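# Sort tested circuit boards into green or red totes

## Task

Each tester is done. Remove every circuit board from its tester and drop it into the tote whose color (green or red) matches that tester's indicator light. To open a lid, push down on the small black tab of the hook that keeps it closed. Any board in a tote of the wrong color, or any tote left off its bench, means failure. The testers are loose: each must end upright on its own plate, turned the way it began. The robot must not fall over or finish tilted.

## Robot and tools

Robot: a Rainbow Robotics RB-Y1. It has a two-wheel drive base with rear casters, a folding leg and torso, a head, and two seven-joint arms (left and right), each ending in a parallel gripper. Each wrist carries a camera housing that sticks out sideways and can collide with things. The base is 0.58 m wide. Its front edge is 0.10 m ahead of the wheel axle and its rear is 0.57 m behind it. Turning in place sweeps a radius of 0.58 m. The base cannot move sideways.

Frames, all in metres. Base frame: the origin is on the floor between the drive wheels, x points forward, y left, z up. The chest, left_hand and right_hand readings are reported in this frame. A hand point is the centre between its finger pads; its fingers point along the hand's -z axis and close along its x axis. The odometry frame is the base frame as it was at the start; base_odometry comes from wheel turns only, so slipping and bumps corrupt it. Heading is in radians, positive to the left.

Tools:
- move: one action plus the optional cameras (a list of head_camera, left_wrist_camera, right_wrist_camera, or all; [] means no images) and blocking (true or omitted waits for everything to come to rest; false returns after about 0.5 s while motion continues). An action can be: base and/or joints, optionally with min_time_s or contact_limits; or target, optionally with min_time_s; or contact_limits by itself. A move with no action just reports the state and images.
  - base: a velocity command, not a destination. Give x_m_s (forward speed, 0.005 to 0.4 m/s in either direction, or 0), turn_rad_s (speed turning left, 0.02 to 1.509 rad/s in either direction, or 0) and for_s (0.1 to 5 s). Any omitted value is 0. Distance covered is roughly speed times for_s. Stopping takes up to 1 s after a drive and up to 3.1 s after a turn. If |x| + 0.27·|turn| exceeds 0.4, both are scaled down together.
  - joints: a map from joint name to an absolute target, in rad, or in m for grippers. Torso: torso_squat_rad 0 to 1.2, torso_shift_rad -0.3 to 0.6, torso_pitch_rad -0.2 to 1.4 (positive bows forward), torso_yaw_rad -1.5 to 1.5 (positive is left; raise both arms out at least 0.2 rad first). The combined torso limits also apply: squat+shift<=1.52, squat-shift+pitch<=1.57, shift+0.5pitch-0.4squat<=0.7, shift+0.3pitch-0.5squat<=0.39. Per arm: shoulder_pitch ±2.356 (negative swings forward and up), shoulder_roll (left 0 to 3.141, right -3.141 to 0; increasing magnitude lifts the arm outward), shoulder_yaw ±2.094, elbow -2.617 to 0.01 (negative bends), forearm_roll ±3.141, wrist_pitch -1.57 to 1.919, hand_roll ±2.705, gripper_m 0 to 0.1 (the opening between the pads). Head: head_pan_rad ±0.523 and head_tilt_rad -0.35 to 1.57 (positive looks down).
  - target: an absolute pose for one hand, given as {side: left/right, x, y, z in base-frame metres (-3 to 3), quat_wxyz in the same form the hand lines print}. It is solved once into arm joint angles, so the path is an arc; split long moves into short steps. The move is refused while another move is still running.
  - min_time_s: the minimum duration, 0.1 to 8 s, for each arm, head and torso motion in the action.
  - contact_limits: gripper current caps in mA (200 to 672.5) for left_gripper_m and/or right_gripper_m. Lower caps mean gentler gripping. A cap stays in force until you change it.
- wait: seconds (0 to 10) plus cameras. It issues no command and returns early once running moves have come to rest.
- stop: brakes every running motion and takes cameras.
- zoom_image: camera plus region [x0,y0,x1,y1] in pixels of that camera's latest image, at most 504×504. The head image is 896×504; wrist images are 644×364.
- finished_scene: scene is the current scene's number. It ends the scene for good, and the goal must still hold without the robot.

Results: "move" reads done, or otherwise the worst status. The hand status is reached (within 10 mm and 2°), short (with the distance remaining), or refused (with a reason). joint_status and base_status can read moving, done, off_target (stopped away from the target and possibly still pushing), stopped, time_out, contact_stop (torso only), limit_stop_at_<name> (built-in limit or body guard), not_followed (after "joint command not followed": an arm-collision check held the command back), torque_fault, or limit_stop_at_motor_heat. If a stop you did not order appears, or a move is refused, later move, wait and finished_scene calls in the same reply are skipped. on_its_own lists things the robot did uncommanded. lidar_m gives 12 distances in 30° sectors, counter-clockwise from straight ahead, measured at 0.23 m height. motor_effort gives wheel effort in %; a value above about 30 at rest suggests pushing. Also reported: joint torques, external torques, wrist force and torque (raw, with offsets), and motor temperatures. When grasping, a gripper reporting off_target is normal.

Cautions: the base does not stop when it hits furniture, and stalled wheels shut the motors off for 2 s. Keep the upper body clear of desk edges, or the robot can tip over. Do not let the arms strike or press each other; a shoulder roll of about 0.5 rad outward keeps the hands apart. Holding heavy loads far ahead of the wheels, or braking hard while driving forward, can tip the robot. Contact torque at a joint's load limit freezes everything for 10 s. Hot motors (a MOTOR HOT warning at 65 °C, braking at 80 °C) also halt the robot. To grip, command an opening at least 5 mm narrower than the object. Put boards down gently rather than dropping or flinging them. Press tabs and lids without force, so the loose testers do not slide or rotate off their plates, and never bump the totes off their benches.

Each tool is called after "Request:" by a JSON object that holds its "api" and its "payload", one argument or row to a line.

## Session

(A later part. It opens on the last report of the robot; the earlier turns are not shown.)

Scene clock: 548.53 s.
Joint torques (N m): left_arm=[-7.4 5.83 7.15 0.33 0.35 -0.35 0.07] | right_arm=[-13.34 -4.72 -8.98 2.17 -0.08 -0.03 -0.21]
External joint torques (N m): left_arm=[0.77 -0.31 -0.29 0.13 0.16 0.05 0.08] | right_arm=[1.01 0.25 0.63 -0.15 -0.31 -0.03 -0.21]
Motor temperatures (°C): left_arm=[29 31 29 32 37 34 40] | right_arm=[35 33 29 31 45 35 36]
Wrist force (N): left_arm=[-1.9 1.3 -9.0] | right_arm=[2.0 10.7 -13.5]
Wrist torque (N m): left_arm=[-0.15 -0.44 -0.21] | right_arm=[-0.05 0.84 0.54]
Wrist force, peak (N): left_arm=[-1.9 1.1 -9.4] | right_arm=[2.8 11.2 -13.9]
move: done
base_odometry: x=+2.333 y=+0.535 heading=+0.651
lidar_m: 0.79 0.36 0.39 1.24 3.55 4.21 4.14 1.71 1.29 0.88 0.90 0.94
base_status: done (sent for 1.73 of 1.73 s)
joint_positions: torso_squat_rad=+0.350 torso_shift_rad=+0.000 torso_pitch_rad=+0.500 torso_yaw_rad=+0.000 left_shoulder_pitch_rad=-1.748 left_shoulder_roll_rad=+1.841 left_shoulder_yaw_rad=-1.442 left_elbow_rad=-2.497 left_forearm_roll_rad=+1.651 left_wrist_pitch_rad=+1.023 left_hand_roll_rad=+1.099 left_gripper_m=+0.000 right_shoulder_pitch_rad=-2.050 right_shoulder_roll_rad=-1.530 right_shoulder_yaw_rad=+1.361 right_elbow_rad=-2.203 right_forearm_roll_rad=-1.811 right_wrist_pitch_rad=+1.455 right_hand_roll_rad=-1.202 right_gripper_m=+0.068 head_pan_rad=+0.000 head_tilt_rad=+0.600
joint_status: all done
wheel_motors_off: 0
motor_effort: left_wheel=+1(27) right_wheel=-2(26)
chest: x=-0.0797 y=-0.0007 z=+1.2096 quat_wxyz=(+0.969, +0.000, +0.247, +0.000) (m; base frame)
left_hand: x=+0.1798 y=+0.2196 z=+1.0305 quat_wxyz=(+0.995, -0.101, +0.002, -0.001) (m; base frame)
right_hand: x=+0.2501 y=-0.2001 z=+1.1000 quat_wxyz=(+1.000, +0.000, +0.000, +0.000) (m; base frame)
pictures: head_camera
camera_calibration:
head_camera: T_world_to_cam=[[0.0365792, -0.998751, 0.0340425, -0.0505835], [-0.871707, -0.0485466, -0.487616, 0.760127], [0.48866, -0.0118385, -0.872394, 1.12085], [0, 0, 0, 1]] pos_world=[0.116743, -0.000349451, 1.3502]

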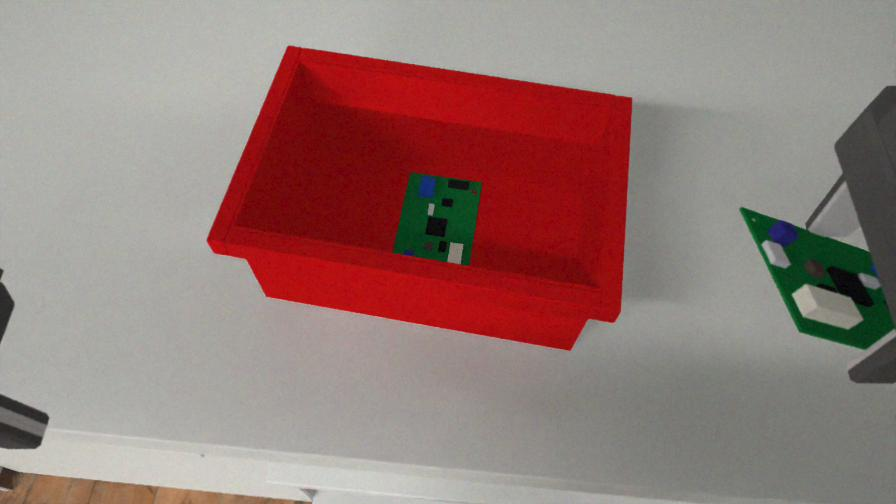

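Request:
{"api": "move", "payload": {
  "target": {"side":"right","x":0.26,"y":-0.08,"z":1.17,"quat_wxyz":[0.6964,-0.1228,-0.1228,0.6964]},
  "cameras": []
}}

Request:
{"api": "move", "payload": {
  "target": {"side":"right","x":0.39,"y":0.05,"z":1.11,"quat_wxyz":[0.6964,-0.1228,-0.1228,0.6964]},
  "cameras": []
}}

Request:
{"api": "move", "payload": {
  "target": {"side":"right","x":0.405,"y":0.095,"z":1.08,"quat_wxyz":[0.7262,-0.1281,-0.1174,0.6654]},
  "cameras": []
}}

Request:
{"api": "move", "payload": {
  "target": {"side":"right","x":0.422,"y":0.106,"z":1.0,"quat_wxyz":[0.7262,-0.1281,-0.1174,0.6654]},
  "cameras": ["head_camera","right_wrist_camera"]
}}

Scene clock: 561.73 s.
Joint torques (N m): left_arm=[-7.4 6.09 6.99 0.38 0.4 -0.35 0.09] | right_arm=[-15.11 -4.64 -9.27 3.2 0.81 0.2 -0.38]
External joint torques (N m): left_arm=[0.76 -0.05 -0.45 0.18 0.21 0.05 0.1] | right_arm=[1.17 -0.05 -0.02 -0.5 -0.15 0.14 -0.38]
Motor temperatures (°C): left_arm=[29 31 29 32 37 34 40] | right_arm=[35 33 29 31 45 35 36]
Wrist force (N): left_arm=[-1.7 1.1 -9.1] | right_arm=[2.3 12.7 -13.5]
Wrist torque (N m): left_arm=[-0.14 -0.41 -0.21] | right_arm=[-0.14 0.87 0.55]
Wrist force, peak (N): left_arm=[-1.7 1.4 -9.6] | right_arm=[2.0 13.0 -13.7]
move: done
base_odometry: x=+2.333 y=+0.535 heading=+0.651
lidar_m: 0.80 0.36 0.38 1.24 3.56 4.22 4.14 1.70 1.29 0.88 0.91 0.93
base_status: not commanded
joint_positions: torso_squat_rad=+0.350 torso_shift_rad=+0.000 torso_pitch_rad=+0.500 torso_yaw_rad=+0.000 left_shoulder_pitch_rad=-1.748 left_shoulder_roll_rad=+1.841 left_shoulder_yaw_rad=-1.442 left_elbow_rad=-2.497 left_forearm_roll_rad=+1.651 left_wrist_pitch_rad=+1.023 left_hand_roll_rad=+1.099 left_gripper_m=+0.000 right_shoulder_pitch_rad=-2.266 right_shoulder_roll_rad=-1.145 right_shoulder_yaw_rad=+1.202 right_elbow_rad=-2.258 right_forearm_roll_rad=-1.647 right_wrist_pitch_rad=+1.610 right_hand_roll_rad=-0.146 right_gripper_m=+0.068 head_pan_rad=+0.000 head_tilt_rad=+0.600
joint_status: all done
wheel_motors_off: 0
motor_effort: left_wheel=+2(2) right_wheel=-2(3)
chest: x=-0.0797 y=-0.0007 z=+1.2096 quat_wxyz=(+0.969, +0.000, +0.247, +0.000) (m; base frame)
left_hand: x=+0.1798 y=+0.2196 z=+1.0305 quat_wxyz=(+0.995, -0.101, +0.002, -0.001) (m; base frame)
right_hand: x=+0.2600 y=-0.0800 z=+1.1702 quat_wxyz=(+0.697, -0.123, -0.123, +0.696) (m; base frame)
right_hand_status: reached (checked arc, planned for 1.0 s): 0 mm and 0.1 deg off.
pictures: none
No camera images: "cameras" was empty.

Scene clock: 563.40 s.
Joint torques (N m): left_arm=[-7.41 5.68 7.12 0.45 0.36 -0.41 0.06] | right_arm=[-21.26 -8.19 -9.26 2.01 0.87 -0.21 -0.17]
External joint torques (N m): left_arm=[0.76 -0.46 -0.32 0.25 0.17 -0.01 0.06] | right_arm=[2.53 -0.14 1.03 0.3 -0.07 -0.02 -0.17]
Motor temperatures (°C): left_arm=[29 31 29 32 37 34 40] | right_arm=[35 33 29 31 45 35 36]
Wrist force (N): left_arm=[-1.6 1.3 -9.3] | right_arm=[2.5 12.8 -12.9]
Wrist torque (N m): left_arm=[-0.15 -0.39 -0.20] | right_arm=[-0.15 0.88 0.55]
Wrist force, peak (N): left_arm=[-1.8 1.1 -9.4] | right_arm=[3.0 13.4 -13.2]
move: done
base_odometry: x=+2.333 y=+0.535 heading=+0.651
lidar_m: 0.79 0.36 0.38 1.24 3.56 4.22 4.14 1.71 1.29 0.89 0.90 0.93
base_status: not commanded
joint_positions: torso_squat_rad=+0.350 torso_shift_rad=+0.000 torso_pitch_rad=+0.500 torso_yaw_rad=+0.000 left_shoulder_pitch_rad=-1.748 left_shoulder_roll_rad=+1.841 left_shoulder_yaw_rad=-1.442 left_elbow_rad=-2.497 left_forearm_roll_rad=+1.651 left_wrist_pitch_rad=+1.023 left_hand_roll_rad=+1.099 left_gripper_m=+0.000 right_shoulder_pitch_rad=-2.210 right_shoulder_roll_rad=-0.585 right_shoulder_yaw_rad=+1.348 right_elbow_rad=-1.405 right_forearm_roll_rad=-1.407 right_wrist_pitch_rad=+1.484 right_hand_roll_rad=+0.175 right_gripper_m=+0.068 head_pan_rad=+0.000 head_tilt_rad=+0.600
joint_status: all done
wheel_motors_off: 0
motor_effort: left_wheel=+1(3) right_wheel=-1(3)
chest: x=-0.0797 y=-0.0007 z=+1.2096 quat_wxyz=(+0.969, +0.000, +0.247, +0.000) (m; base frame)
left_hand: x=+0.1798 y=+0.2196 z=+1.0305 quat_wxyz=(+0.995, -0.101, +0.002, -0.001) (m; base frame)
right_hand: x=+0.3897 y=+0.0501 z=+1.1103 quat_wxyz=(+0.696, -0.123, -0.124, +0.696) (m; base frame)
right_hand_status: reached (checked arc, planned for 1.2 s): 0 mm and 0.1 deg off.
pictures: none
No camera images: "cameras" was empty.

Scene clock: 564.40 s.
Joint torques (N m): left_arm=[-7.55 5.68 7.02 0.29 0.37 -0.37 0.06] | right_arm=[-22.77 -8.74 -7.39 1.99 0.91 -0.18 0.22]
External joint torques (N m): left_arm=[0.62 -0.46 -0.42 0.09 0.18 0.03 0.06] | right_arm=[1.95 0.02 1.27 0.54 -0.03 0.02 0.22]
Motor temperatures (°C): left_arm=[29 31 29 32 37 34 40] | right_arm=[35 33 29 31 45 35 36]
Wrist force (N): left_arm=[-1.6 1.3 -8.8] | right_arm=[2.1 13.0 -13.1]
Wrist torque (N m): left_arm=[-0.15 -0.38 -0.21] | right_arm=[-0.16 0.85 0.55]
Wrist force, peak (N): left_arm=[-1.6 1.4 -9.3] | right_arm=[2.8 13.4 -14.0]
move: done
base_odometry: x=+2.333 y=+0.535 heading=+0.651
lidar_m: 0.80 0.36 0.38 1.24 3.56 4.23 4.14 1.71 1.29 0.88 0.90 0.94
base_status: not commanded
joint_positions: torso_squat_rad=+0.350 torso_shift_rad=+0.000 torso_pitch_rad=+0.500 torso_yaw_rad=+0.000 left_shoulder_pitch_rad=-1.748 left_shoulder_roll_rad=+1.841 left_shoulder_yaw_rad=-1.442 left_elbow_rad=-2.497 left_forearm_roll_rad=+1.651 left_wrist_pitch_rad=+1.023 left_hand_roll_rad=+1.099 left_gripper_m=+0.000 right_shoulder_pitch_rad=-2.207 right_shoulder_roll_rad=-0.346 right_shoulder_yaw_rad=+1.379 right_elbow_rad=-1.071 right_forearm_roll_rad=-1.373 right_wrist_pitch_rad=+1.451 right_hand_roll_rad=+0.184 right_gripper_m=+0.068 head_pan_rad=+0.000 head_tilt_rad=+0.600
joint_status: all done
wheel_motors_off: 0
motor_effort: left_wheel=+2(3) right_wheel=-2(2)
chest: x=-0.0797 y=-0.0007 z=+1.2096 quat_wxyz=(+0.969, +0.000, +0.247, +0.000) (m; base frame)
left_hand: x=+0.1798 y=+0.2196 z=+1.0305 quat_wxyz=(+0.995, -0.101, +0.002, -0.001) (m; base frame)
right_hand: x=+0.4049 y=+0.0951 z=+1.0802 quat_wxyz=(+0.726, -0.128, -0.118, +0.665) (m; base frame)
right_hand_status: reached (checked arc, planned for 0.7 s): 0 mm and 0.1 deg off.
pictures: none
No camera images: "cameras" was empty.

Scene clock: 565.47 s.
Joint torques (N m): left_arm=[-7.56 5.7 7.4 0.31 0.47 -0.46 0.09] | right_arm=[-23.98 -7.43 -6.04 1.7 0.96 -0.21 0.02]
External joint torques (N m): left_arm=[0.61 -0.44 -0.04 0.11 0.28 -0.05 0.09] | right_arm=[1.21 0.29 0.95 0.65 0.06 0.05 0.02]
Motor temperatures (°C): left_arm=[29 31 29 32 37 34 40] | right_arm=[35 33 29 31 45 35 36]
Wrist force (N): left_arm=[-1.5 1.4 -8.9] | right_arm=[2.1 13.0 -13.4]
Wrist torque (N m): left_arm=[-0.14 -0.37 -0.20] | right_arm=[-0.18 0.82 0.54]
Wrist force, peak (N): left_arm=[-2.0 1.2 -9.3] | right_arm=[2.6 14.0 -14.2]
move: done
base_odometry: x=+2.333 y=+0.535 heading=+0.651
lidar_m: 0.80 0.36 0.40 1.24 3.55 4.21 4.14 1.71 1.29 0.89 0.90 0.94
base_status: not commanded
joint_positions: torso_squat_rad=+0.350 torso_shift_rad=+0.000 torso_pitch_rad=+0.500 torso_yaw_rad=+0.000 left_shoulder_pitch_rad=-1.748 left_shoulder_roll_rad=+1.841 left_shoulder_yaw_rad=-1.442 left_elbow_rad=-2.497 left_forearm_roll_rad=+1.651 left_wrist_pitch_rad=+1.023 left_hand_roll_rad=+1.099 left_gripper_m=+0.000 right_shoulder_pitch_rad=-2.082 right_shoulder_roll_rad=-0.191 right_shoulder_yaw_rad=+1.446 right_elbow_rad=-0.828 right_forearm_roll_rad=-1.300 right_wrist_pitch_rad=+1.295 right_hand_roll_rad=+0.260 right_gripper_m=+0.068 head_pan_rad=+0.000 head_tilt_rad=+0.600
joint_status: all done
wheel_motors_off: 0
motor_effort: left_wheel=+1(3) right_wheel=+2(2)
chest: x=-0.0797 y=-0.0007 z=+1.2096 quat_wxyz=(+0.969, +0.000, +0.247, +0.000) (m; base frame)
left_hand: x=+0.1798 y=+0.2196 z=+1.0305 quat_wxyz=(+0.995, -0.101, +0.002, -0.001) (m; base frame)
right_hand: x=+0.4216 y=+0.1058 z=+1.0001 quat_wxyz=(+0.726, -0.128, -0.119, +0.665) (m; base frame)
right_hand_status: reached (checked arc, planned for 0.6 s): 0 mm and 0.2 deg off.
pictures: head_camera, right_wrist_camera
camera_calibration:
head_camera: T_world_to_cam=[[0.0365747, -0.998753, 0.0339847, -0.0505375], [-0.871686, -0.0485151, -0.487658, 0.760164], [0.488699, -0.011788, -0.872373, 1.12085], [0, 0, 0, 1]] pos_world=[0.116715, -0.000382464, 1.35022]
right_wrist_camera: T_world_to_cam=[[-0.0997484, -0.994682, -0.0256672, 0.175461], [-0.9894, 0.0964166, 0.108591, 0.331562], [-0.105539, 0.0362269, -0.993755, 1.10622], [0, 0, 0, 1]] pos_world=[0.462298, 0.102485, 1.06781]

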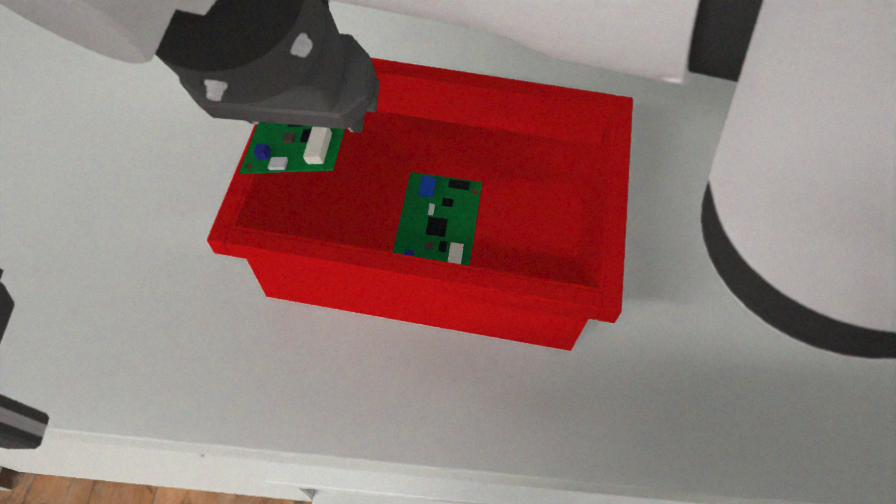

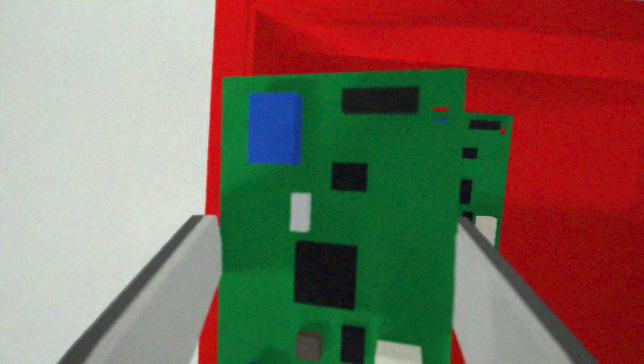

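Request:
{"api": "move", "payload": {
  "target": {"side":"right","x":0.417,"y":0.06,"z":1.0,"quat_wxyz":[0.7262,-0.1281,-0.1174,0.6654]},
  "cameras": []
}}

Request:
{"api": "move", "payload": {
  "target": {"side":"right","x":0.417,"y":0.06,"z":0.915,"quat_wxyz":[0.7262,-0.1281,-0.1174,0.6654]},
  "min_time_s": 1.5,
  "cameras": ["head_camera","right_wrist_camera"]
}}

Scene clock: 587.73 s.
Joint torques (N m): left_arm=[-7.34 5.84 7.13 0.38 0.39 -0.39 0.16] | right_arm=[-22.58 -6.05 -8.19 0.55 0.75 -0.1 -0.13]
External joint torques (N m): left_arm=[0.83 -0.29 -0.31 0.18 0.2 0.01 0.16] | right_arm=[2.45 1.42 0.9 -0.39 -0.17 0.07 -0.13]
Motor temperatures (°C): left_arm=[29 31 29 32 37 34 40] | right_arm=[36 34 29 31 45 35 36]
Wrist force (N): left_arm=[-1.6 1.1 -8.9] | right_arm=[2.3 13.0 -13.1]
Wrist torque (N m): left_arm=[-0.13 -0.38 -0.22] | right_arm=[-0.16 0.84 0.53]
Wrist force, peak (N): left_arm=[-1.6 1.3 -9.4] | right_arm=[2.2 13.3 -13.6]
move: done
base_odometry: x=+2.333 y=+0.535 heading=+0.651
lidar_m: 0.80 0.35 0.39 1.24 3.55 4.21 4.14 1.70 1.29 0.89 0.90 0.94
base_status: not commanded
joint_positions: torso_squat_rad=+0.350 torso_shift_rad=+0.000 torso_pitch_rad=+0.500 torso_yaw_rad=+0.000 left_shoulder_pitch_rad=-1.748 left_shoulder_roll_rad=+1.841 left_shoulder_yaw_rad=-1.442 left_elbow_rad=-2.497 left_forearm_roll_rad=+1.651 left_wrist_pitch_rad=+1.023 left_hand_roll_rad=+1.099 left_gripper_m=+0.000 right_shoulder_pitch_rad=-2.047 right_shoulder_roll_rad=-0.405 right_shoulder_yaw_rad=+1.464 right_elbow_rad=-1.147 right_forearm_roll_rad=-1.273 right_wrist_pitch_rad=+1.308 right_hand_roll_rad=+0.154 right_gripper_m=+0.068 head_pan_rad=+0.000 head_tilt_rad=+0.600
joint_status: all done
wheel_motors_off: 0
motor_effort: left_wheel=+0(3) right_wheel=+0(2)
chest: x=-0.0797 y=-0.0007 z=+1.2096 quat_wxyz=(+0.969, +0.000, +0.247, +0.000) (m; base frame)
left_hand: x=+0.1798 y=+0.2196 z=+1.0305 quat_wxyz=(+0.995, -0.101, +0.002, -0.001) (m; base frame)
right_hand: x=+0.4172 y=+0.0600 z=+1.0003 quat_wxyz=(+0.726, -0.128, -0.117, +0.665) (m; base frame)
right_hand_status: reached (checked arc, planned for 0.7 s): 0 mm and 0.0 deg off.
pictures: none
No camera images: "cameras" was empty.

Scene clock: 589.57 s.
Joint torques (N m): left_arm=[-7.28 5.93 7.33 0.5 0.38 -0.44 0.18] | right_arm=[-21.53 -4 -6.5 1.55 0.92 -0.48 0.32]
External joint torques (N m): left_arm=[0.88 -0.21 -0.11 0.31 0.19 -0.03 0.18] | right_arm=[3.25 2.11 1.36 1.01 0.05 -0.3 0.32]
Motor temperatures (°C): left_arm=[29 31 29 32 37 34 40] | right_arm=[36 34 29 31 45 35 36]
Wrist force (N): left_arm=[-1.8 0.9 -8.9] | right_arm=[2.1 13.0 -12.8]
Wrist torque (N m): left_arm=[-0.10 -0.41 -0.20] | right_arm=[-0.20 0.81 0.53]
Wrist force, peak (N): left_arm=[-1.7 1.1 -9.3] | right_arm=[2.1 13.4 -13.4]
move: done
base_odometry: x=+2.333 y=+0.535 heading=+0.651
lidar_m: 0.79 0.36 0.40 1.24 3.56 4.23 4.14 1.70 1.28 0.88 0.90 0.94
base_status: not commanded
joint_positions: torso_squat_rad=+0.350 torso_shift_rad=+0.000 torso_pitch_rad=+0.500 torso_yaw_rad=+0.000 left_shoulder_pitch_rad=-1.748 left_shoulder_roll_rad=+1.841 left_shoulder_yaw_rad=-1.442 left_elbow_rad=-2.497 left_forearm_roll_rad=+1.651 left_wrist_pitch_rad=+1.023 left_hand_roll_rad=+1.099 left_gripper_m=+0.000 right_shoulder_pitch_rad=-1.904 right_shoulder_roll_rad=-0.292 right_shoulder_yaw_rad=+1.541 right_elbow_rad=-0.984 right_forearm_roll_rad=-1.180 right_wrist_pitch_rad=+1.155 right_hand_roll_rad=+0.162 right_gripper_m=+0.068 head_pan_rad=+0.000 head_tilt_rad=+0.600
joint_status: all done
wheel_motors_off: 0
motor_effort: left_wheel=+2(3) right_wheel=-1(2)
chest: x=-0.0797 y=-0.0007 z=+1.2096 quat_wxyz=(+0.969, +0.000, +0.247, +0.000) (m; base frame)
left_hand: x=+0.1798 y=+0.2196 z=+1.0305 quat_wxyz=(+0.995, -0.101, +0.002, -0.001) (m; base frame)
right_hand: x=+0.4170 y=+0.0599 z=+0.9155 quat_wxyz=(+0.726, -0.128, -0.119, +0.665) (m; base frame)
right_hand_status: reached (checked arc, planned for 1.5 s): 1 mm and 0.1 deg off.
pictures: head_camera, right_wrist_camera
camera_calibration:
head_camera: T_world_to_cam=[[0.0365553, -0.998754, 0.033981, -0.050539], [-0.871696, -0.0484961, -0.487642, 0.760152], [0.488682, -0.0117952, -0.872382, 1.12085], [0, 0, 0, 1]] pos_world=[0.116729, -0.000390994, 1.35021]
right_wrist_camera: T_world_to_cam=[[-0.10047, -0.994638, -0.0245257, 0.126357], [-0.989275, 0.0972404, 0.10899, 0.340184], [-0.10602, 0.0352128, -0.99374, 1.02358], [0, 0, 0, 1]] pos_world=[0.457751, 0.0565562, 0.9832]

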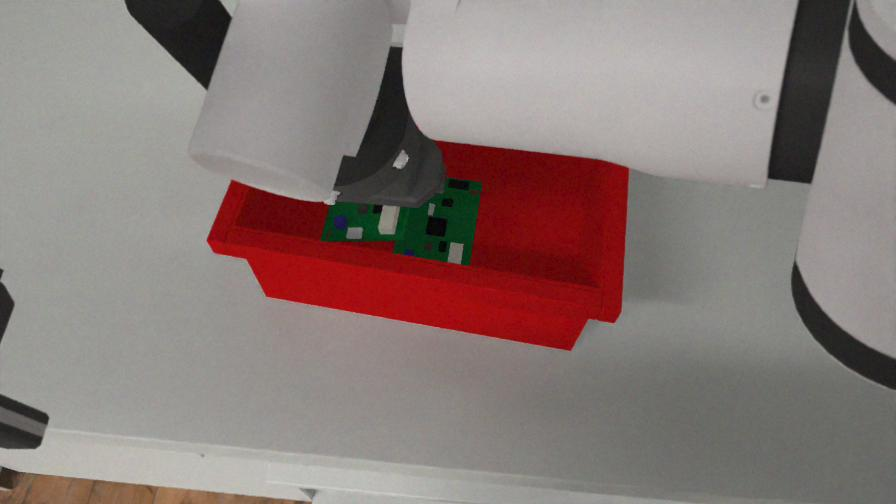

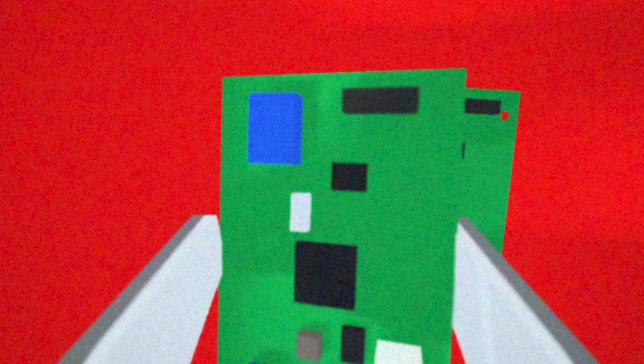

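Request:
{"api": "move", "payload": {
  "target": {"side":"right","x":0.417,"y":0.07,"z":0.9,"quat_wxyz":[0.7262,-0.1281,-0.1174,0.6654]},
  "min_time_s": 1,
  "cameras": []
}}

Request:
{"api": "move", "payload": {
  "target": {"side":"right","x":0.417,"y":0.07,"z":0.888,"quat_wxyz":[0.7262,-0.1281,-0.1174,0.6654]},
  "min_time_s": 1,
  "cameras": ["head_camera","right_wrist_camera"]
}}

Scene clock: 598.60 s.
Joint torques (N m): left_arm=[-7.67 5.65 7.14 0.4 0.43 -0.42 0.1] | right_arm=[-21.03 -3.62 -5.59 1.46 0.85 -0.49 0.34]
External joint torques (N m): left_arm=[0.5 -0.48 -0.3 0.2 0.24 -0.01 0.1] | right_arm=[3.65 2.05 1.43 0.91 0 -0.28 0.34]
Motor temperatures (°C): left_arm=[29 31 29 32 37 34 40] | right_arm=[36 33 29 31 45 35 36]
Wrist force (N): left_arm=[-1.6 1.0 -9.1] | right_arm=[2.2 13.1 -13.2]
Wrist torque (N m): left_arm=[-0.11 -0.39 -0.21] | right_arm=[-0.19 0.83 0.55]
Wrist force, peak (N): left_arm=[-1.6 1.3 -9.5] | right_arm=[2.4 13.3 -13.5]
move: done
base_odometry: x=+2.333 y=+0.535 heading=+0.651
lidar_m: 0.79 0.35 0.38 1.24 3.56 4.22 4.14 1.71 1.29 0.88 0.90 0.93
base_status: not commanded
joint_positions: torso_squat_rad=+0.350 torso_shift_rad=+0.000 torso_pitch_rad=+0.500 torso_yaw_rad=+0.000 left_shoulder_pitch_rad=-1.748 left_shoulder_roll_rad=+1.841 left_shoulder_yaw_rad=-1.442 left_elbow_rad=-2.497 left_forearm_roll_rad=+1.651 left_wrist_pitch_rad=+1.023 left_hand_roll_rad=+1.099 left_gripper_m=+0.000 right_shoulder_pitch_rad=-1.883 right_shoulder_roll_rad=-0.215 right_shoulder_yaw_rad=+1.545 right_elbow_rad=-0.866 right_forearm_roll_rad=-1.179 right_wrist_pitch_rad=+1.124 right_hand_roll_rad=+0.199 right_gripper_m=+0.068 head_pan_rad=+0.000 head_tilt_rad=+0.600
joint_status: all done
wheel_motors_off: 0
motor_effort: left_wheel=+1(3) right_wheel=+0(2)
chest: x=-0.0797 y=-0.0007 z=+1.2096 quat_wxyz=(+0.969, +0.000, +0.247, +0.000) (m; base frame)
left_hand: x=+0.1798 y=+0.2196 z=+1.0305 quat_wxyz=(+0.995, -0.101, +0.002, -0.001) (m; base frame)
right_hand: x=+0.4171 y=+0.0700 z=+0.9005 quat_wxyz=(+0.726, -0.128, -0.118, +0.665) (m; base frame)
right_hand_status: reached (checked arc, planned for 1.0 s): 0 mm and 0.1 deg off.
pictures: none
No camera images: "cameras" was empty.

Scene clock: 599.93 s.
Joint torques (N m): left_arm=[-7.35 5.73 7.26 0.41 0.41 -0.43 0.1] | right_arm=[-20.95 -2.93 -5.22 1.56 0.96 -0.45 0.38]
External joint torques (N m): left_arm=[0.81 -0.41 -0.18 0.21 0.22 -0.03 0.11] | right_arm=[3.63 2.46 1.48 1.02 0.12 -0.23 0.38]
Motor temperatures (°C): left_arm=[29 31 29 32 37 34 40] | right_arm=[36 33 29 31 45 35 36]
Wrist force (N): left_arm=[-1.5 1.1 -8.9] | right_arm=[2.4 12.6 -12.9]
Wrist torque (N m): left_arm=[-0.13 -0.39 -0.20] | right_arm=[-0.14 0.87 0.53]
Wrist force, peak (N): left_arm=[-1.7 1.1 -9.3] | right_arm=[2.2 13.3 -13.4]
move: done
base_odometry: x=+2.333 y=+0.535 heading=+0.651
lidar_m: 0.79 0.36 0.39 1.24 3.55 4.22 4.13 1.70 1.29 0.88 0.90 0.92
base_status: not commanded
joint_positions: torso_squat_rad=+0.350 torso_shift_rad=+0.000 torso_pitch_rad=+0.500 torso_yaw_rad=+0.000 left_shoulder_pitch_rad=-1.748 left_shoulder_roll_rad=+1.841 left_shoulder_yaw_rad=-1.442 left_elbow_rad=-2.497 left_forearm_roll_rad=+1.651 left_wrist_pitch_rad=+1.023 left_hand_roll_rad=+1.099 left_gripper_m=+0.000 right_shoulder_pitch_rad=-1.862 right_shoulder_roll_rad=-0.193 right_shoulder_yaw_rad=+1.554 right_elbow_rad=-0.827 right_forearm_roll_rad=-1.171 right_wrist_pitch_rad=+1.101 right_hand_roll_rad=+0.209 right_gripper_m=+0.068 head_pan_rad=+0.000 head_tilt_rad=+0.600
joint_status: all done
wheel_motors_off: 0
motor_effort: left_wheel=+2(3) right_wheel=-1(3)
chest: x=-0.0797 y=-0.0007 z=+1.2096 quat_wxyz=(+0.969, +0.000, +0.247, +0.000) (m; base frame)
left_hand: x=+0.1798 y=+0.2196 z=+1.0305 quat_wxyz=(+0.995, -0.101, +0.002, -0.001) (m; base frame)
right_hand: x=+0.4167 y=+0.0696 z=+0.8890 quat_wxyz=(+0.726, -0.128, -0.118, +0.665) (m; base frame)
right_hand_status: reached (checked arc, planned for 1.0 s): 1 mm and 0.1 deg off.
pictures: head_camera, right_wrist_camera
camera_calibration:
head_camera: T_world_to_cam=[[0.0365556, -0.998754, 0.0339808, -0.0505387], [-0.871696, -0.0484962, -0.487642, 0.760152], [0.488682, -0.0117949, -0.872382, 1.12085], [0, 0, 0, 1]] pos_world=[0.116729, -0.000391025, 1.35021]
right_wrist_camera: T_world_to_cam=[[-0.10018, -0.994679, -0.0240377, 0.134833], [-0.989277, 0.0969972, 0.109191, 0.341621], [-0.106279, 0.0347188, -0.99373, 0.997041], [0, 0, 0, 1]] pos_world=[0.45743, 0.0663632, 0.956728]

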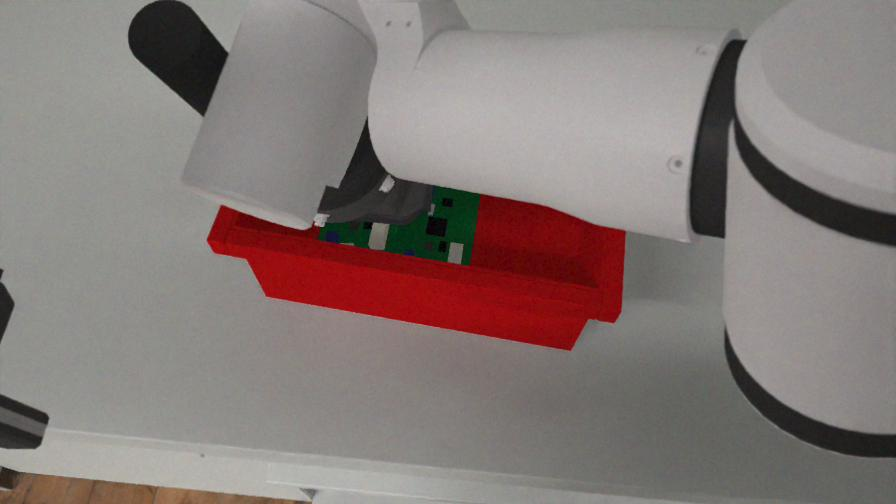

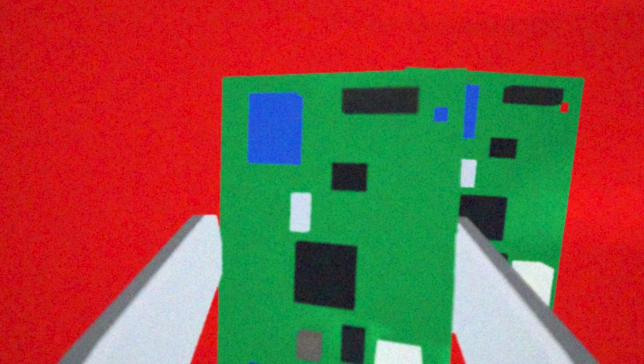

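Request:
{"api": "move", "payload": {
  "target": {"side":"right","x":0.418,"y":0.079,"z":0.885,"quat_wxyz":[0.7262,-0.1281,-0.1174,0.6654]},
  "min_time_s": 1,
  "cameras": []
}}

Request:
{"api": "move", "payload": {
  "target": {"side":"right","x":0.418,"y":0.079,"z":0.877,"quat_wxyz":[0.7262,-0.1281,-0.1174,0.6654]},
  "min_time_s": 1,
  "cameras": ["right_wrist_camera"]
}}

Request:
{"api": "move", "payload": {
  "joints": {"right_gripper_m":0.082},
  "cameras": ["right_wrist_camera"]
}}

Request:
{"api": "move", "payload": {
  "target": {"side":"right","x":0.418,"y":0.075,"z":0.90,"quat_wxyz":[0.7262,-0.1281,-0.1174,0.6654]},
  "min_time_s": 1,
  "cameras": ["right_wrist_camera"]
}}

Scene clock: 608.90 s.
Joint torques (N m): left_arm=[-7.38 5.81 7.21 0.33 0.36 -0.43 0.03] | right_arm=[-21.26 -2.39 -7.25 1.19 0.15 -0.74 0.39]
External joint torques (N m): left_arm=[0.79 -0.32 -0.23 0.13 0.17 -0.03 0.04] | right_arm=[3.25 2.74 -1.38 0.59 -0.68 -0.49 0.39]
Motor temperatures (°C): left_arm=[29 31 29 32 37 34 40] | right_arm=[36 33 29 31 45 35 36]
Wrist force (N): left_arm=[-1.8 1.3 -9.2] | right_arm=[1.1 13.1 -13.3]
Wrist torque (N m): left_arm=[-0.15 -0.42 -0.21] | right_arm=[-0.19 0.80 0.53]
Wrist force, peak (N): left_arm=[-1.9 1.2 -9.3] | right_arm=[1.0 13.1 -14.1]
move: done
base_odometry: x=+2.333 y=+0.535 heading=+0.651
lidar_m: 0.78 0.36 0.39 1.25 3.56 4.22 4.14 1.71 1.30 0.89 0.90 0.93
base_status: not commanded
joint_positions: torso_squat_rad=+0.350 torso_shift_rad=+0.000 torso_pitch_rad=+0.500 torso_yaw_rad=+0.000 left_shoulder_pitch_rad=-1.748 left_shoulder_roll_rad=+1.841 left_shoulder_yaw_rad=-1.442 left_elbow_rad=-2.497 left_forearm_roll_rad=+1.651 left_wrist_pitch_rad=+1.023 left_hand_roll_rad=+1.099 left_gripper_m=+0.000 right_shoulder_pitch_rad=-1.860 right_shoulder_roll_rad=-0.128 right_shoulder_yaw_rad=+1.546 right_elbow_rad=-0.717 right_forearm_roll_rad=-1.184 right_wrist_pitch_rad=+1.087 right_hand_roll_rad=+0.257 right_gripper_m=+0.068 head_pan_rad=+0.000 head_tilt_rad=+0.600
joint_status: all done
wheel_motors_off: 0
motor_effort: left_wheel=+2(3) right_wheel=-1(3)
chest: x=-0.0797 y=-0.0007 z=+1.2096 quat_wxyz=(+0.969, +0.000, +0.247, +0.000) (m; base frame)
left_hand: x=+0.1798 y=+0.2196 z=+1.0305 quat_wxyz=(+0.995, -0.101, +0.002, -0.001) (m; base frame)
right_hand: x=+0.4183 y=+0.0787 z=+0.8853 quat_wxyz=(+0.726, -0.129, -0.118, +0.665) (m; base frame)
right_hand_status: reached (checked arc, planned for 1.0 s): 1 mm and 0.1 deg off.
pictures: none
No camera images: "cameras" was empty.

Scene clock: 610.23 s.
Joint torques (N m): left_arm=[-7.41 5.57 7.21 0.43 0.4 -0.31 0.03] | right_arm=[-20.91 -2.35 -4.13 1.62 0.86 -0.58 0.39]
External joint torques (N m): left_arm=[0.76 -0.57 -0.23 0.24 0.21 0.09 0.04] | right_arm=[3.5 2.55 1.43 1.01 0.04 -0.32 0.39]
Motor temperatures (°C): left_arm=[29 31 29 32 37 34 40] | right_arm=[36 33 29 31 45 35 36]
Wrist force (N): left_arm=[-1.8 1.0 -9.2] | right_arm=[2.0 13.3 -13.0]
Wrist torque (N m): left_arm=[-0.12 -0.43 -0.21] | right_arm=[-0.22 0.83 0.52]
Wrist force, peak (N): left_arm=[-1.7 1.3 -9.3] | right_arm=[2.3 13.4 -13.2]
move: done
base_odometry: x=+2.333 y=+0.535 heading=+0.651
lidar_m: 0.79 0.36 0.38 1.24 3.57 4.22 4.14 1.71 1.29 0.88 0.91 0.94
base_status: not commanded
joint_positions: torso_squat_rad=+0.350 torso_shift_rad=+0.000 torso_pitch_rad=+0.500 torso_yaw_rad=+0.000 left_shoulder_pitch_rad=-1.748 left_shoulder_roll_rad=+1.841 left_shoulder_yaw_rad=-1.442 left_elbow_rad=-2.497 left_forearm_roll_rad=+1.651 left_wrist_pitch_rad=+1.023 left_hand_roll_rad=+1.099 left_gripper_m=+0.000 right_shoulder_pitch_rad=-1.845 right_shoulder_roll_rad=-0.108 right_shoulder_yaw_rad=+1.549 right_elbow_rad=-0.679 right_forearm_roll_rad=-1.181 right_wrist_pitch_rad=+1.070 right_hand_roll_rad=+0.271 right_gripper_m=+0.068 head_pan_rad=+0.000 head_tilt_rad=+0.600
joint_status: all done
wheel_motors_off: 0
motor_effort: left_wheel=+3(3) right_wheel=+0(2)
chest: x=-0.0797 y=-0.0007 z=+1.2096 quat_wxyz=(+0.969, +0.000, +0.247, +0.000) (m; base frame)
left_hand: x=+0.1798 y=+0.2196 z=+1.0305 quat_wxyz=(+0.995, -0.101, +0.002, -0.001) (m; base frame)
right_hand: x=+0.4180 y=+0.0788 z=+0.8778 quat_wxyz=(+0.726, -0.128, -0.118, +0.665) (m; base frame)
right_hand_status: reached (checked arc, planned for 1.0 s): 1 mm and 0.1 deg off.
pictures: right_wrist_camera
camera_calibration:
right_wrist_camera: T_world_to_cam=[[-0.100309, -0.994662, -0.0242197, 0.14398], [-0.989274, 0.0971086, 0.109117, 0.343283], [-0.106183, 0.0349053, -0.993734, 0.985594], [0, 0, 0, 1]] pos_world=[0.458696, 0.0754727, 0.945448]

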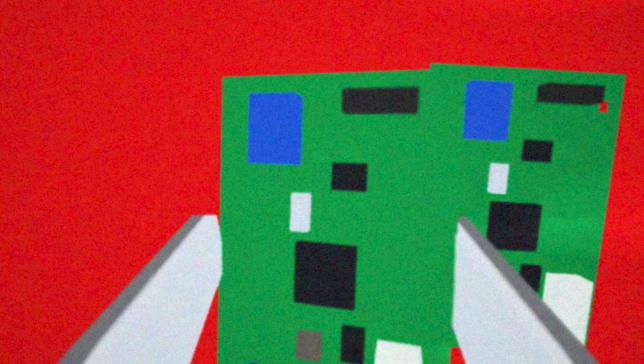

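Scene clock: 610.87 s.
Joint torques (N m): left_arm=[-7.55 5.69 7.49 0.34 0.36 -0.34 0.05] | right_arm=[-21 -2.49 -4.32 1.52 0.91 -0.56 0.37]
External joint torques (N m): left_arm=[0.61 -0.45 0.05 0.14 0.17 0.07 0.05] | right_arm=[3.41 2.4 1.23 0.92 0.09 -0.29 0.38]
Motor temperatures (°C): left_arm=[29 31 29 32 37 34 40] | right_arm=[36 33 29 31 45 35 36]
Wrist force (N): left_arm=[-1.5 1.4 -8.9] | right_arm=[2.0 12.9 -12.9]
Wrist torque (N m): left_arm=[-0.16 -0.37 -0.20] | right_arm=[-0.19 0.82 0.53]
Wrist force, peak (N): left_arm=[-1.9 1.5 -9.2] | right_arm=[1.9 13.4 -13.2]
move: done
base_odometry: x=+2.333 y=+0.535 heading=+0.651
lidar_m: 0.79 0.35 0.39 1.24 3.55 4.22 4.15 1.70 1.29 0.88 0.91 0.93
base_status: not commanded
joint_positions: torso_squat_rad=+0.350 torso_shift_rad=+0.000 torso_pitch_rad=+0.500 torso_yaw_rad=+0.000 left_shoulder_pitch_rad=-1.748 left_shoulder_roll_rad=+1.841 left_shoulder_yaw_rad=-1.442 left_elbow_rad=-2.497 left_forearm_roll_rad=+1.651 left_wrist_pitch_rad=+1.023 left_hand_roll_rad=+1.099 left_gripper_m=+0.000 right_shoulder_pitch_rad=-1.845 right_shoulder_roll_rad=-0.108 right_shoulder_yaw_rad=+1.549 right_elbow_rad=-0.679 right_forearm_roll_rad=-1.181 right_wrist_pitch_rad=+1.070 right_hand_roll_rad=+0.271 right_gripper_m=+0.082 head_pan_rad=+0.000 head_tilt_rad=+0.600
joint_status: all done
wheel_motors_off: 0
motor_effort: left_wheel=+2(3) right_wheel=-2(2)
chest: x=-0.0797 y=-0.0007 z=+1.2096 quat_wxyz=(+0.969, +0.000, +0.247, +0.000) (m; base frame)
left_hand: x=+0.1798 y=+0.2196 z=+1.0305 quat_wxyz=(+0.995, -0.101, +0.002, -0.001) (m; base frame)
right_hand: x=+0.4180 y=+0.0788 z=+0.8778 quat_wxyz=(+0.726, -0.128, -0.118, +0.665) (m; base frame)
pictures: right_wrist_camera
camera_calibration:
right_wrist_camera: T_world_to_cam=[[-0.100312, -0.994661, -0.0242171, 0.143977], [-0.989275, 0.0971118, 0.109111, 0.343291], [-0.106176, 0.0349024, -0.993735, 0.985593], [0, 0, 0, 1]] pos_world=[0.458698, 0.0754711, 0.945448]

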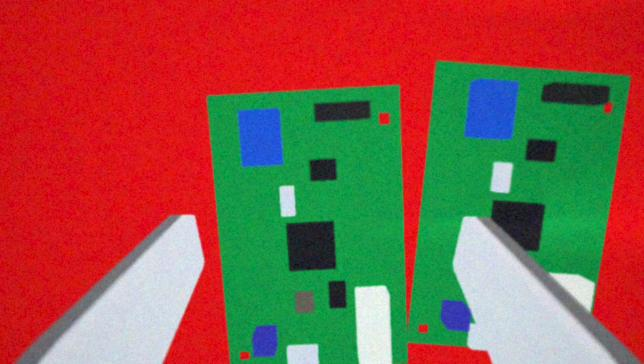

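Scene clock: 612.20 s.
Joint torques (N m): left_arm=[-7.43 5.95 7.08 0.45 0.49 -0.41 0.1] | right_arm=[-23.67 -6.03 -7.7 0.07 0.32 -0.12 -0.33]
External joint torques (N m): left_arm=[0.73 -0.18 -0.36 0.25 0.3 0 0.1] | right_arm=[1.02 -0.44 -1.08 -0.51 -0.52 0.1 -0.32]
Motor temperatures (°C): left_arm=[29 31 29 32 37 34 40] | right_arm=[36 33 29 31 45 35 36]
Wrist force (N): left_arm=[-1.7 1.1 -9.0] | right_arm=[2.2 13.0 -12.9]
Wrist torque (N m): left_arm=[-0.14 -0.41 -0.19] | right_arm=[-0.21 0.85 0.53]
Wrist force, peak (N): left_arm=[-1.8 1.3 -9.3] | right_arm=[2.5 13.4 -12.8]
move: done
base_odometry: x=+2.333 y=+0.535 heading=+0.651
lidar_m: 0.80 0.35 0.39 1.24 3.55 4.21 4.14 1.70 1.28 0.88 0.90 0.94
base_status: not commanded
joint_positions: torso_squat_rad=+0.350 torso_shift_rad=+0.000 torso_pitch_rad=+0.500 torso_yaw_rad=+0.000 left_shoulder_pitch_rad=-1.748 left_shoulder_roll_rad=+1.841 left_shoulder_yaw_rad=-1.442 left_elbow_rad=-2.497 left_forearm_roll_rad=+1.651 left_wrist_pitch_rad=+1.023 left_hand_roll_rad=+1.099 left_gripper_m=+0.000 right_shoulder_pitch_rad=-1.885 right_shoulder_roll_rad=-0.183 right_shoulder_yaw_rad=+1.540 right_elbow_rad=-0.811 right_forearm_roll_rad=-1.189 right_wrist_pitch_rad=+1.124 right_hand_roll_rad=+0.225 right_gripper_m=+0.082 head_pan_rad=+0.000 head_tilt_rad=+0.600
joint_status: all done
wheel_motors_off: 0
motor_effort: left_wheel=+1(3) right_wheel=-1(2)
chest: x=-0.0797 y=-0.0007 z=+1.2096 quat_wxyz=(+0.969, +0.000, +0.247, +0.000) (m; base frame)
left_hand: x=+0.1798 y=+0.2196 z=+1.0305 quat_wxyz=(+0.995, -0.101, +0.002, -0.001) (m; base frame)
right_hand: x=+0.4179 y=+0.0750 z=+0.9000 quat_wxyz=(+0.726, -0.128, -0.116, +0.665) (m; base frame)
right_hand_status: reached (checked arc, planned for 1.0 s): 0 mm and 0.1 deg off.
pictures: right_wrist_camera
camera_calibration:
right_wrist_camera: T_world_to_cam=[[-0.100409, -0.994715, -0.0214507, 0.138349], [-0.988929, 0.0974113, 0.111941, 0.33848], [-0.109259, 0.0324531, -0.993483, 1.00902], [0, 0, 0, 1]] pos_world=[0.458868, 0.0719006, 0.967521]

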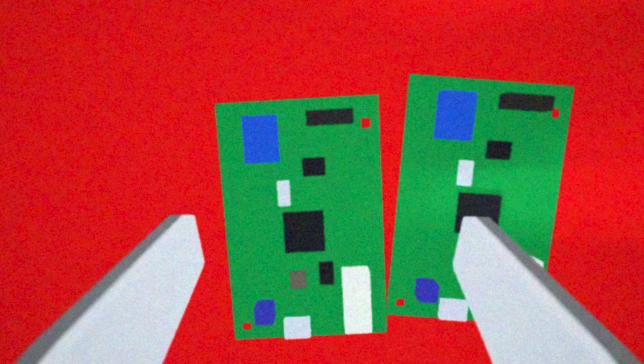

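Perfect, both lie flat.

Request:
{"api": "move", "payload": {
  "target": {"side":"right","x":0.417,"y":0.06,"z":1.03,"quat_wxyz":[0.7262,-0.1281,-0.1174,0.6654]},
  "cameras": []
}}

Request:
{"api": "move", "payload": {
  "target": {"side":"right","x":0.3,"y":-0.08,"z":1.16,"quat_wxyz":[0.6964,-0.1228,-0.1228,0.6964]},
  "cameras": ["head_camera"]
}}

Request:
{"api": "finished_scene", "payload": {
  "scene": 2
}}

Scene clock: 624.23 s.
Joint torques (N m): left_arm=[-7.45 5.76 7.18 0.38 0.42 -0.36 0.09] | right_arm=[-21.55 -6.58 -8.57 0.77 0.53 -0.41 -0.11]
External joint torques (N m): left_arm=[0.72 -0.37 -0.26 0.18 0.23 0.05 0.09] | right_arm=[3.52 1.27 0.61 -0.34 -0.39 -0.23 -0.11]
Motor temperatures (°C): left_arm=[29 31 29 32 37 34 40] | right_arm=[36 33 29 31 45 35 36]
Wrist force (N): left_arm=[-1.9 1.1 -8.6] | right_arm=[2.4 12.8 -13.0]
Wrist torque (N m): left_arm=[-0.14 -0.41 -0.21] | right_arm=[-0.18 0.86 0.53]
Wrist force, peak (N): left_arm=[-1.8 1.3 -9.3] | right_arm=[2.5 13.9 -14.2]
move: done
base_odometry: x=+2.333 y=+0.535 heading=+0.651
lidar_m: 0.79 0.35 0.39 1.24 3.55 4.22 4.14 1.71 1.29 0.89 0.90 0.93
base_status: not commanded
joint_positions: torso_squat_rad=+0.350 torso_shift_rad=+0.000 torso_pitch_rad=+0.500 torso_yaw_rad=+0.000 left_shoulder_pitch_rad=-1.748 left_shoulder_roll_rad=+1.841 left_shoulder_yaw_rad=-1.442 left_elbow_rad=-2.497 left_forearm_roll_rad=+1.651 left_wrist_pitch_rad=+1.023 left_hand_roll_rad=+1.099 left_gripper_m=+0.000 right_shoulder_pitch_rad=-2.095 right_shoulder_roll_rad=-0.425 right_shoulder_yaw_rad=+1.432 right_elbow_rad=-1.158 right_forearm_roll_rad=-1.312 right_wrist_pitch_rad=+1.364 right_hand_roll_rad=+0.173 right_gripper_m=+0.082 head_pan_rad=+0.000 head_tilt_rad=+0.600
joint_status: all done
wheel_motors_off: 0
motor_effort: left_wheel=+2(3) right_wheel=+0(2)
chest: x=-0.0798 y=-0.0007 z=+1.2096 quat_wxyz=(+0.969, +0.000, +0.247, +0.000) (m; base frame)
left_hand: x=+0.1798 y=+0.2196 z=+1.0306 quat_wxyz=(+0.995, -0.101, +0.002, -0.001) (m; base frame)
right_hand: x=+0.4175 y=+0.0600 z=+1.0300 quat_wxyz=(+0.726, -0.129, -0.114, +0.665) (m; base frame)
right_hand_status: reached (checked arc, planned for 0.7 s): 1 mm and 0.4 deg off.
pictures: none
No camera images: "cameras" was empty.

Scene clock: 625.97 s.
Joint torques (N m): left_arm=[-7.51 5.88 7.27 0.45 0.42 -0.35 0.14] | right_arm=[-16.52 -3.64 -9.99 2.73 0.65 -0.23 -0.11]
External joint torques (N m): left_arm=[0.66 -0.26 -0.17 0.25 0.23 0.05 0.14] | right_arm=[1.27 1.53 0.02 -0.4 -0.31 -0.19 -0.11]
Motor temperatures (°C): left_arm=[29 31 29 32 37 34 40] | right_arm=[36 33 29 31 45 35 36]
Wrist force (N): left_arm=[-1.7 1.2 -9.1] | right_arm=[2.3 12.7 -12.7]
Wrist torque (N m): left_arm=[-0.13 -0.39 -0.21] | right_arm=[-0.15 0.86 0.57]
Wrist force, peak (N): left_arm=[-1.8 1.5 -9.8] | right_arm=[2.4 12.9 -13.9]
move: done
base_odometry: x=+2.333 y=+0.535 heading=+0.651
lidar_m: 0.79 0.36 0.38 1.24 3.56 4.23 4.14 1.71 1.29 0.89 0.89 0.93
base_status: not commanded
joint_positions: torso_squat_rad=+0.350 torso_shift_rad=+0.000 torso_pitch_rad=+0.500 torso_yaw_rad=+0.000 left_shoulder_pitch_rad=-1.748 left_shoulder_roll_rad=+1.841 left_shoulder_yaw_rad=-1.442 left_elbow_rad=-2.497 left_forearm_roll_rad=+1.651 left_wrist_pitch_rad=+1.023 left_hand_roll_rad=+1.099 left_gripper_m=+0.000 right_shoulder_pitch_rad=-2.223 right_shoulder_roll_rad=-1.130 right_shoulder_yaw_rad=+1.249 right_elbow_rad=-2.126 right_forearm_roll_rad=-1.574 right_wrist_pitch_rad=+1.572 right_hand_roll_rad=-0.015 right_gripper_m=+0.082 head_pan_rad=+0.000 head_tilt_rad=+0.600
joint_status: all done
wheel_motors_off: 0
motor_effort: left_wheel=+1(4) right_wheel=-2(3)
chest: x=-0.0797 y=-0.0007 z=+1.2096 quat_wxyz=(+0.969, +0.000, +0.247, +0.000) (m; base frame)
left_hand: x=+0.1798 y=+0.2196 z=+1.0305 quat_wxyz=(+0.995, -0.101, +0.002, -0.001) (m; base frame)
right_hand: x=+0.3002 y=-0.0800 z=+1.1599 quat_wxyz=(+0.696, -0.123, -0.123, +0.696) (m; base frame)
right_hand_status: reached (checked arc, planned for 1.3 s): 0 mm and 0.1 deg off.
pictures: head_camera
camera_calibration:
head_camera: T_world_to_cam=[[0.0365518, -0.998753, 0.0339938, -0.0505524], [-0.871676, -0.0484998, -0.487677, 0.76018], [0.488718, -0.0118061, -0.872362, 1.12084], [0, 0, 0, 1]] pos_world=[0.116703, -0.000387955, 1.35022]

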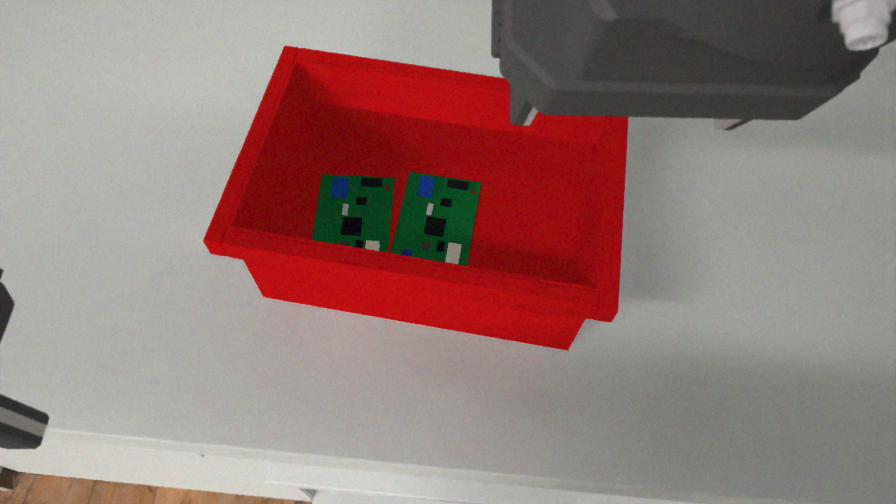

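The scene is finished: the task was done.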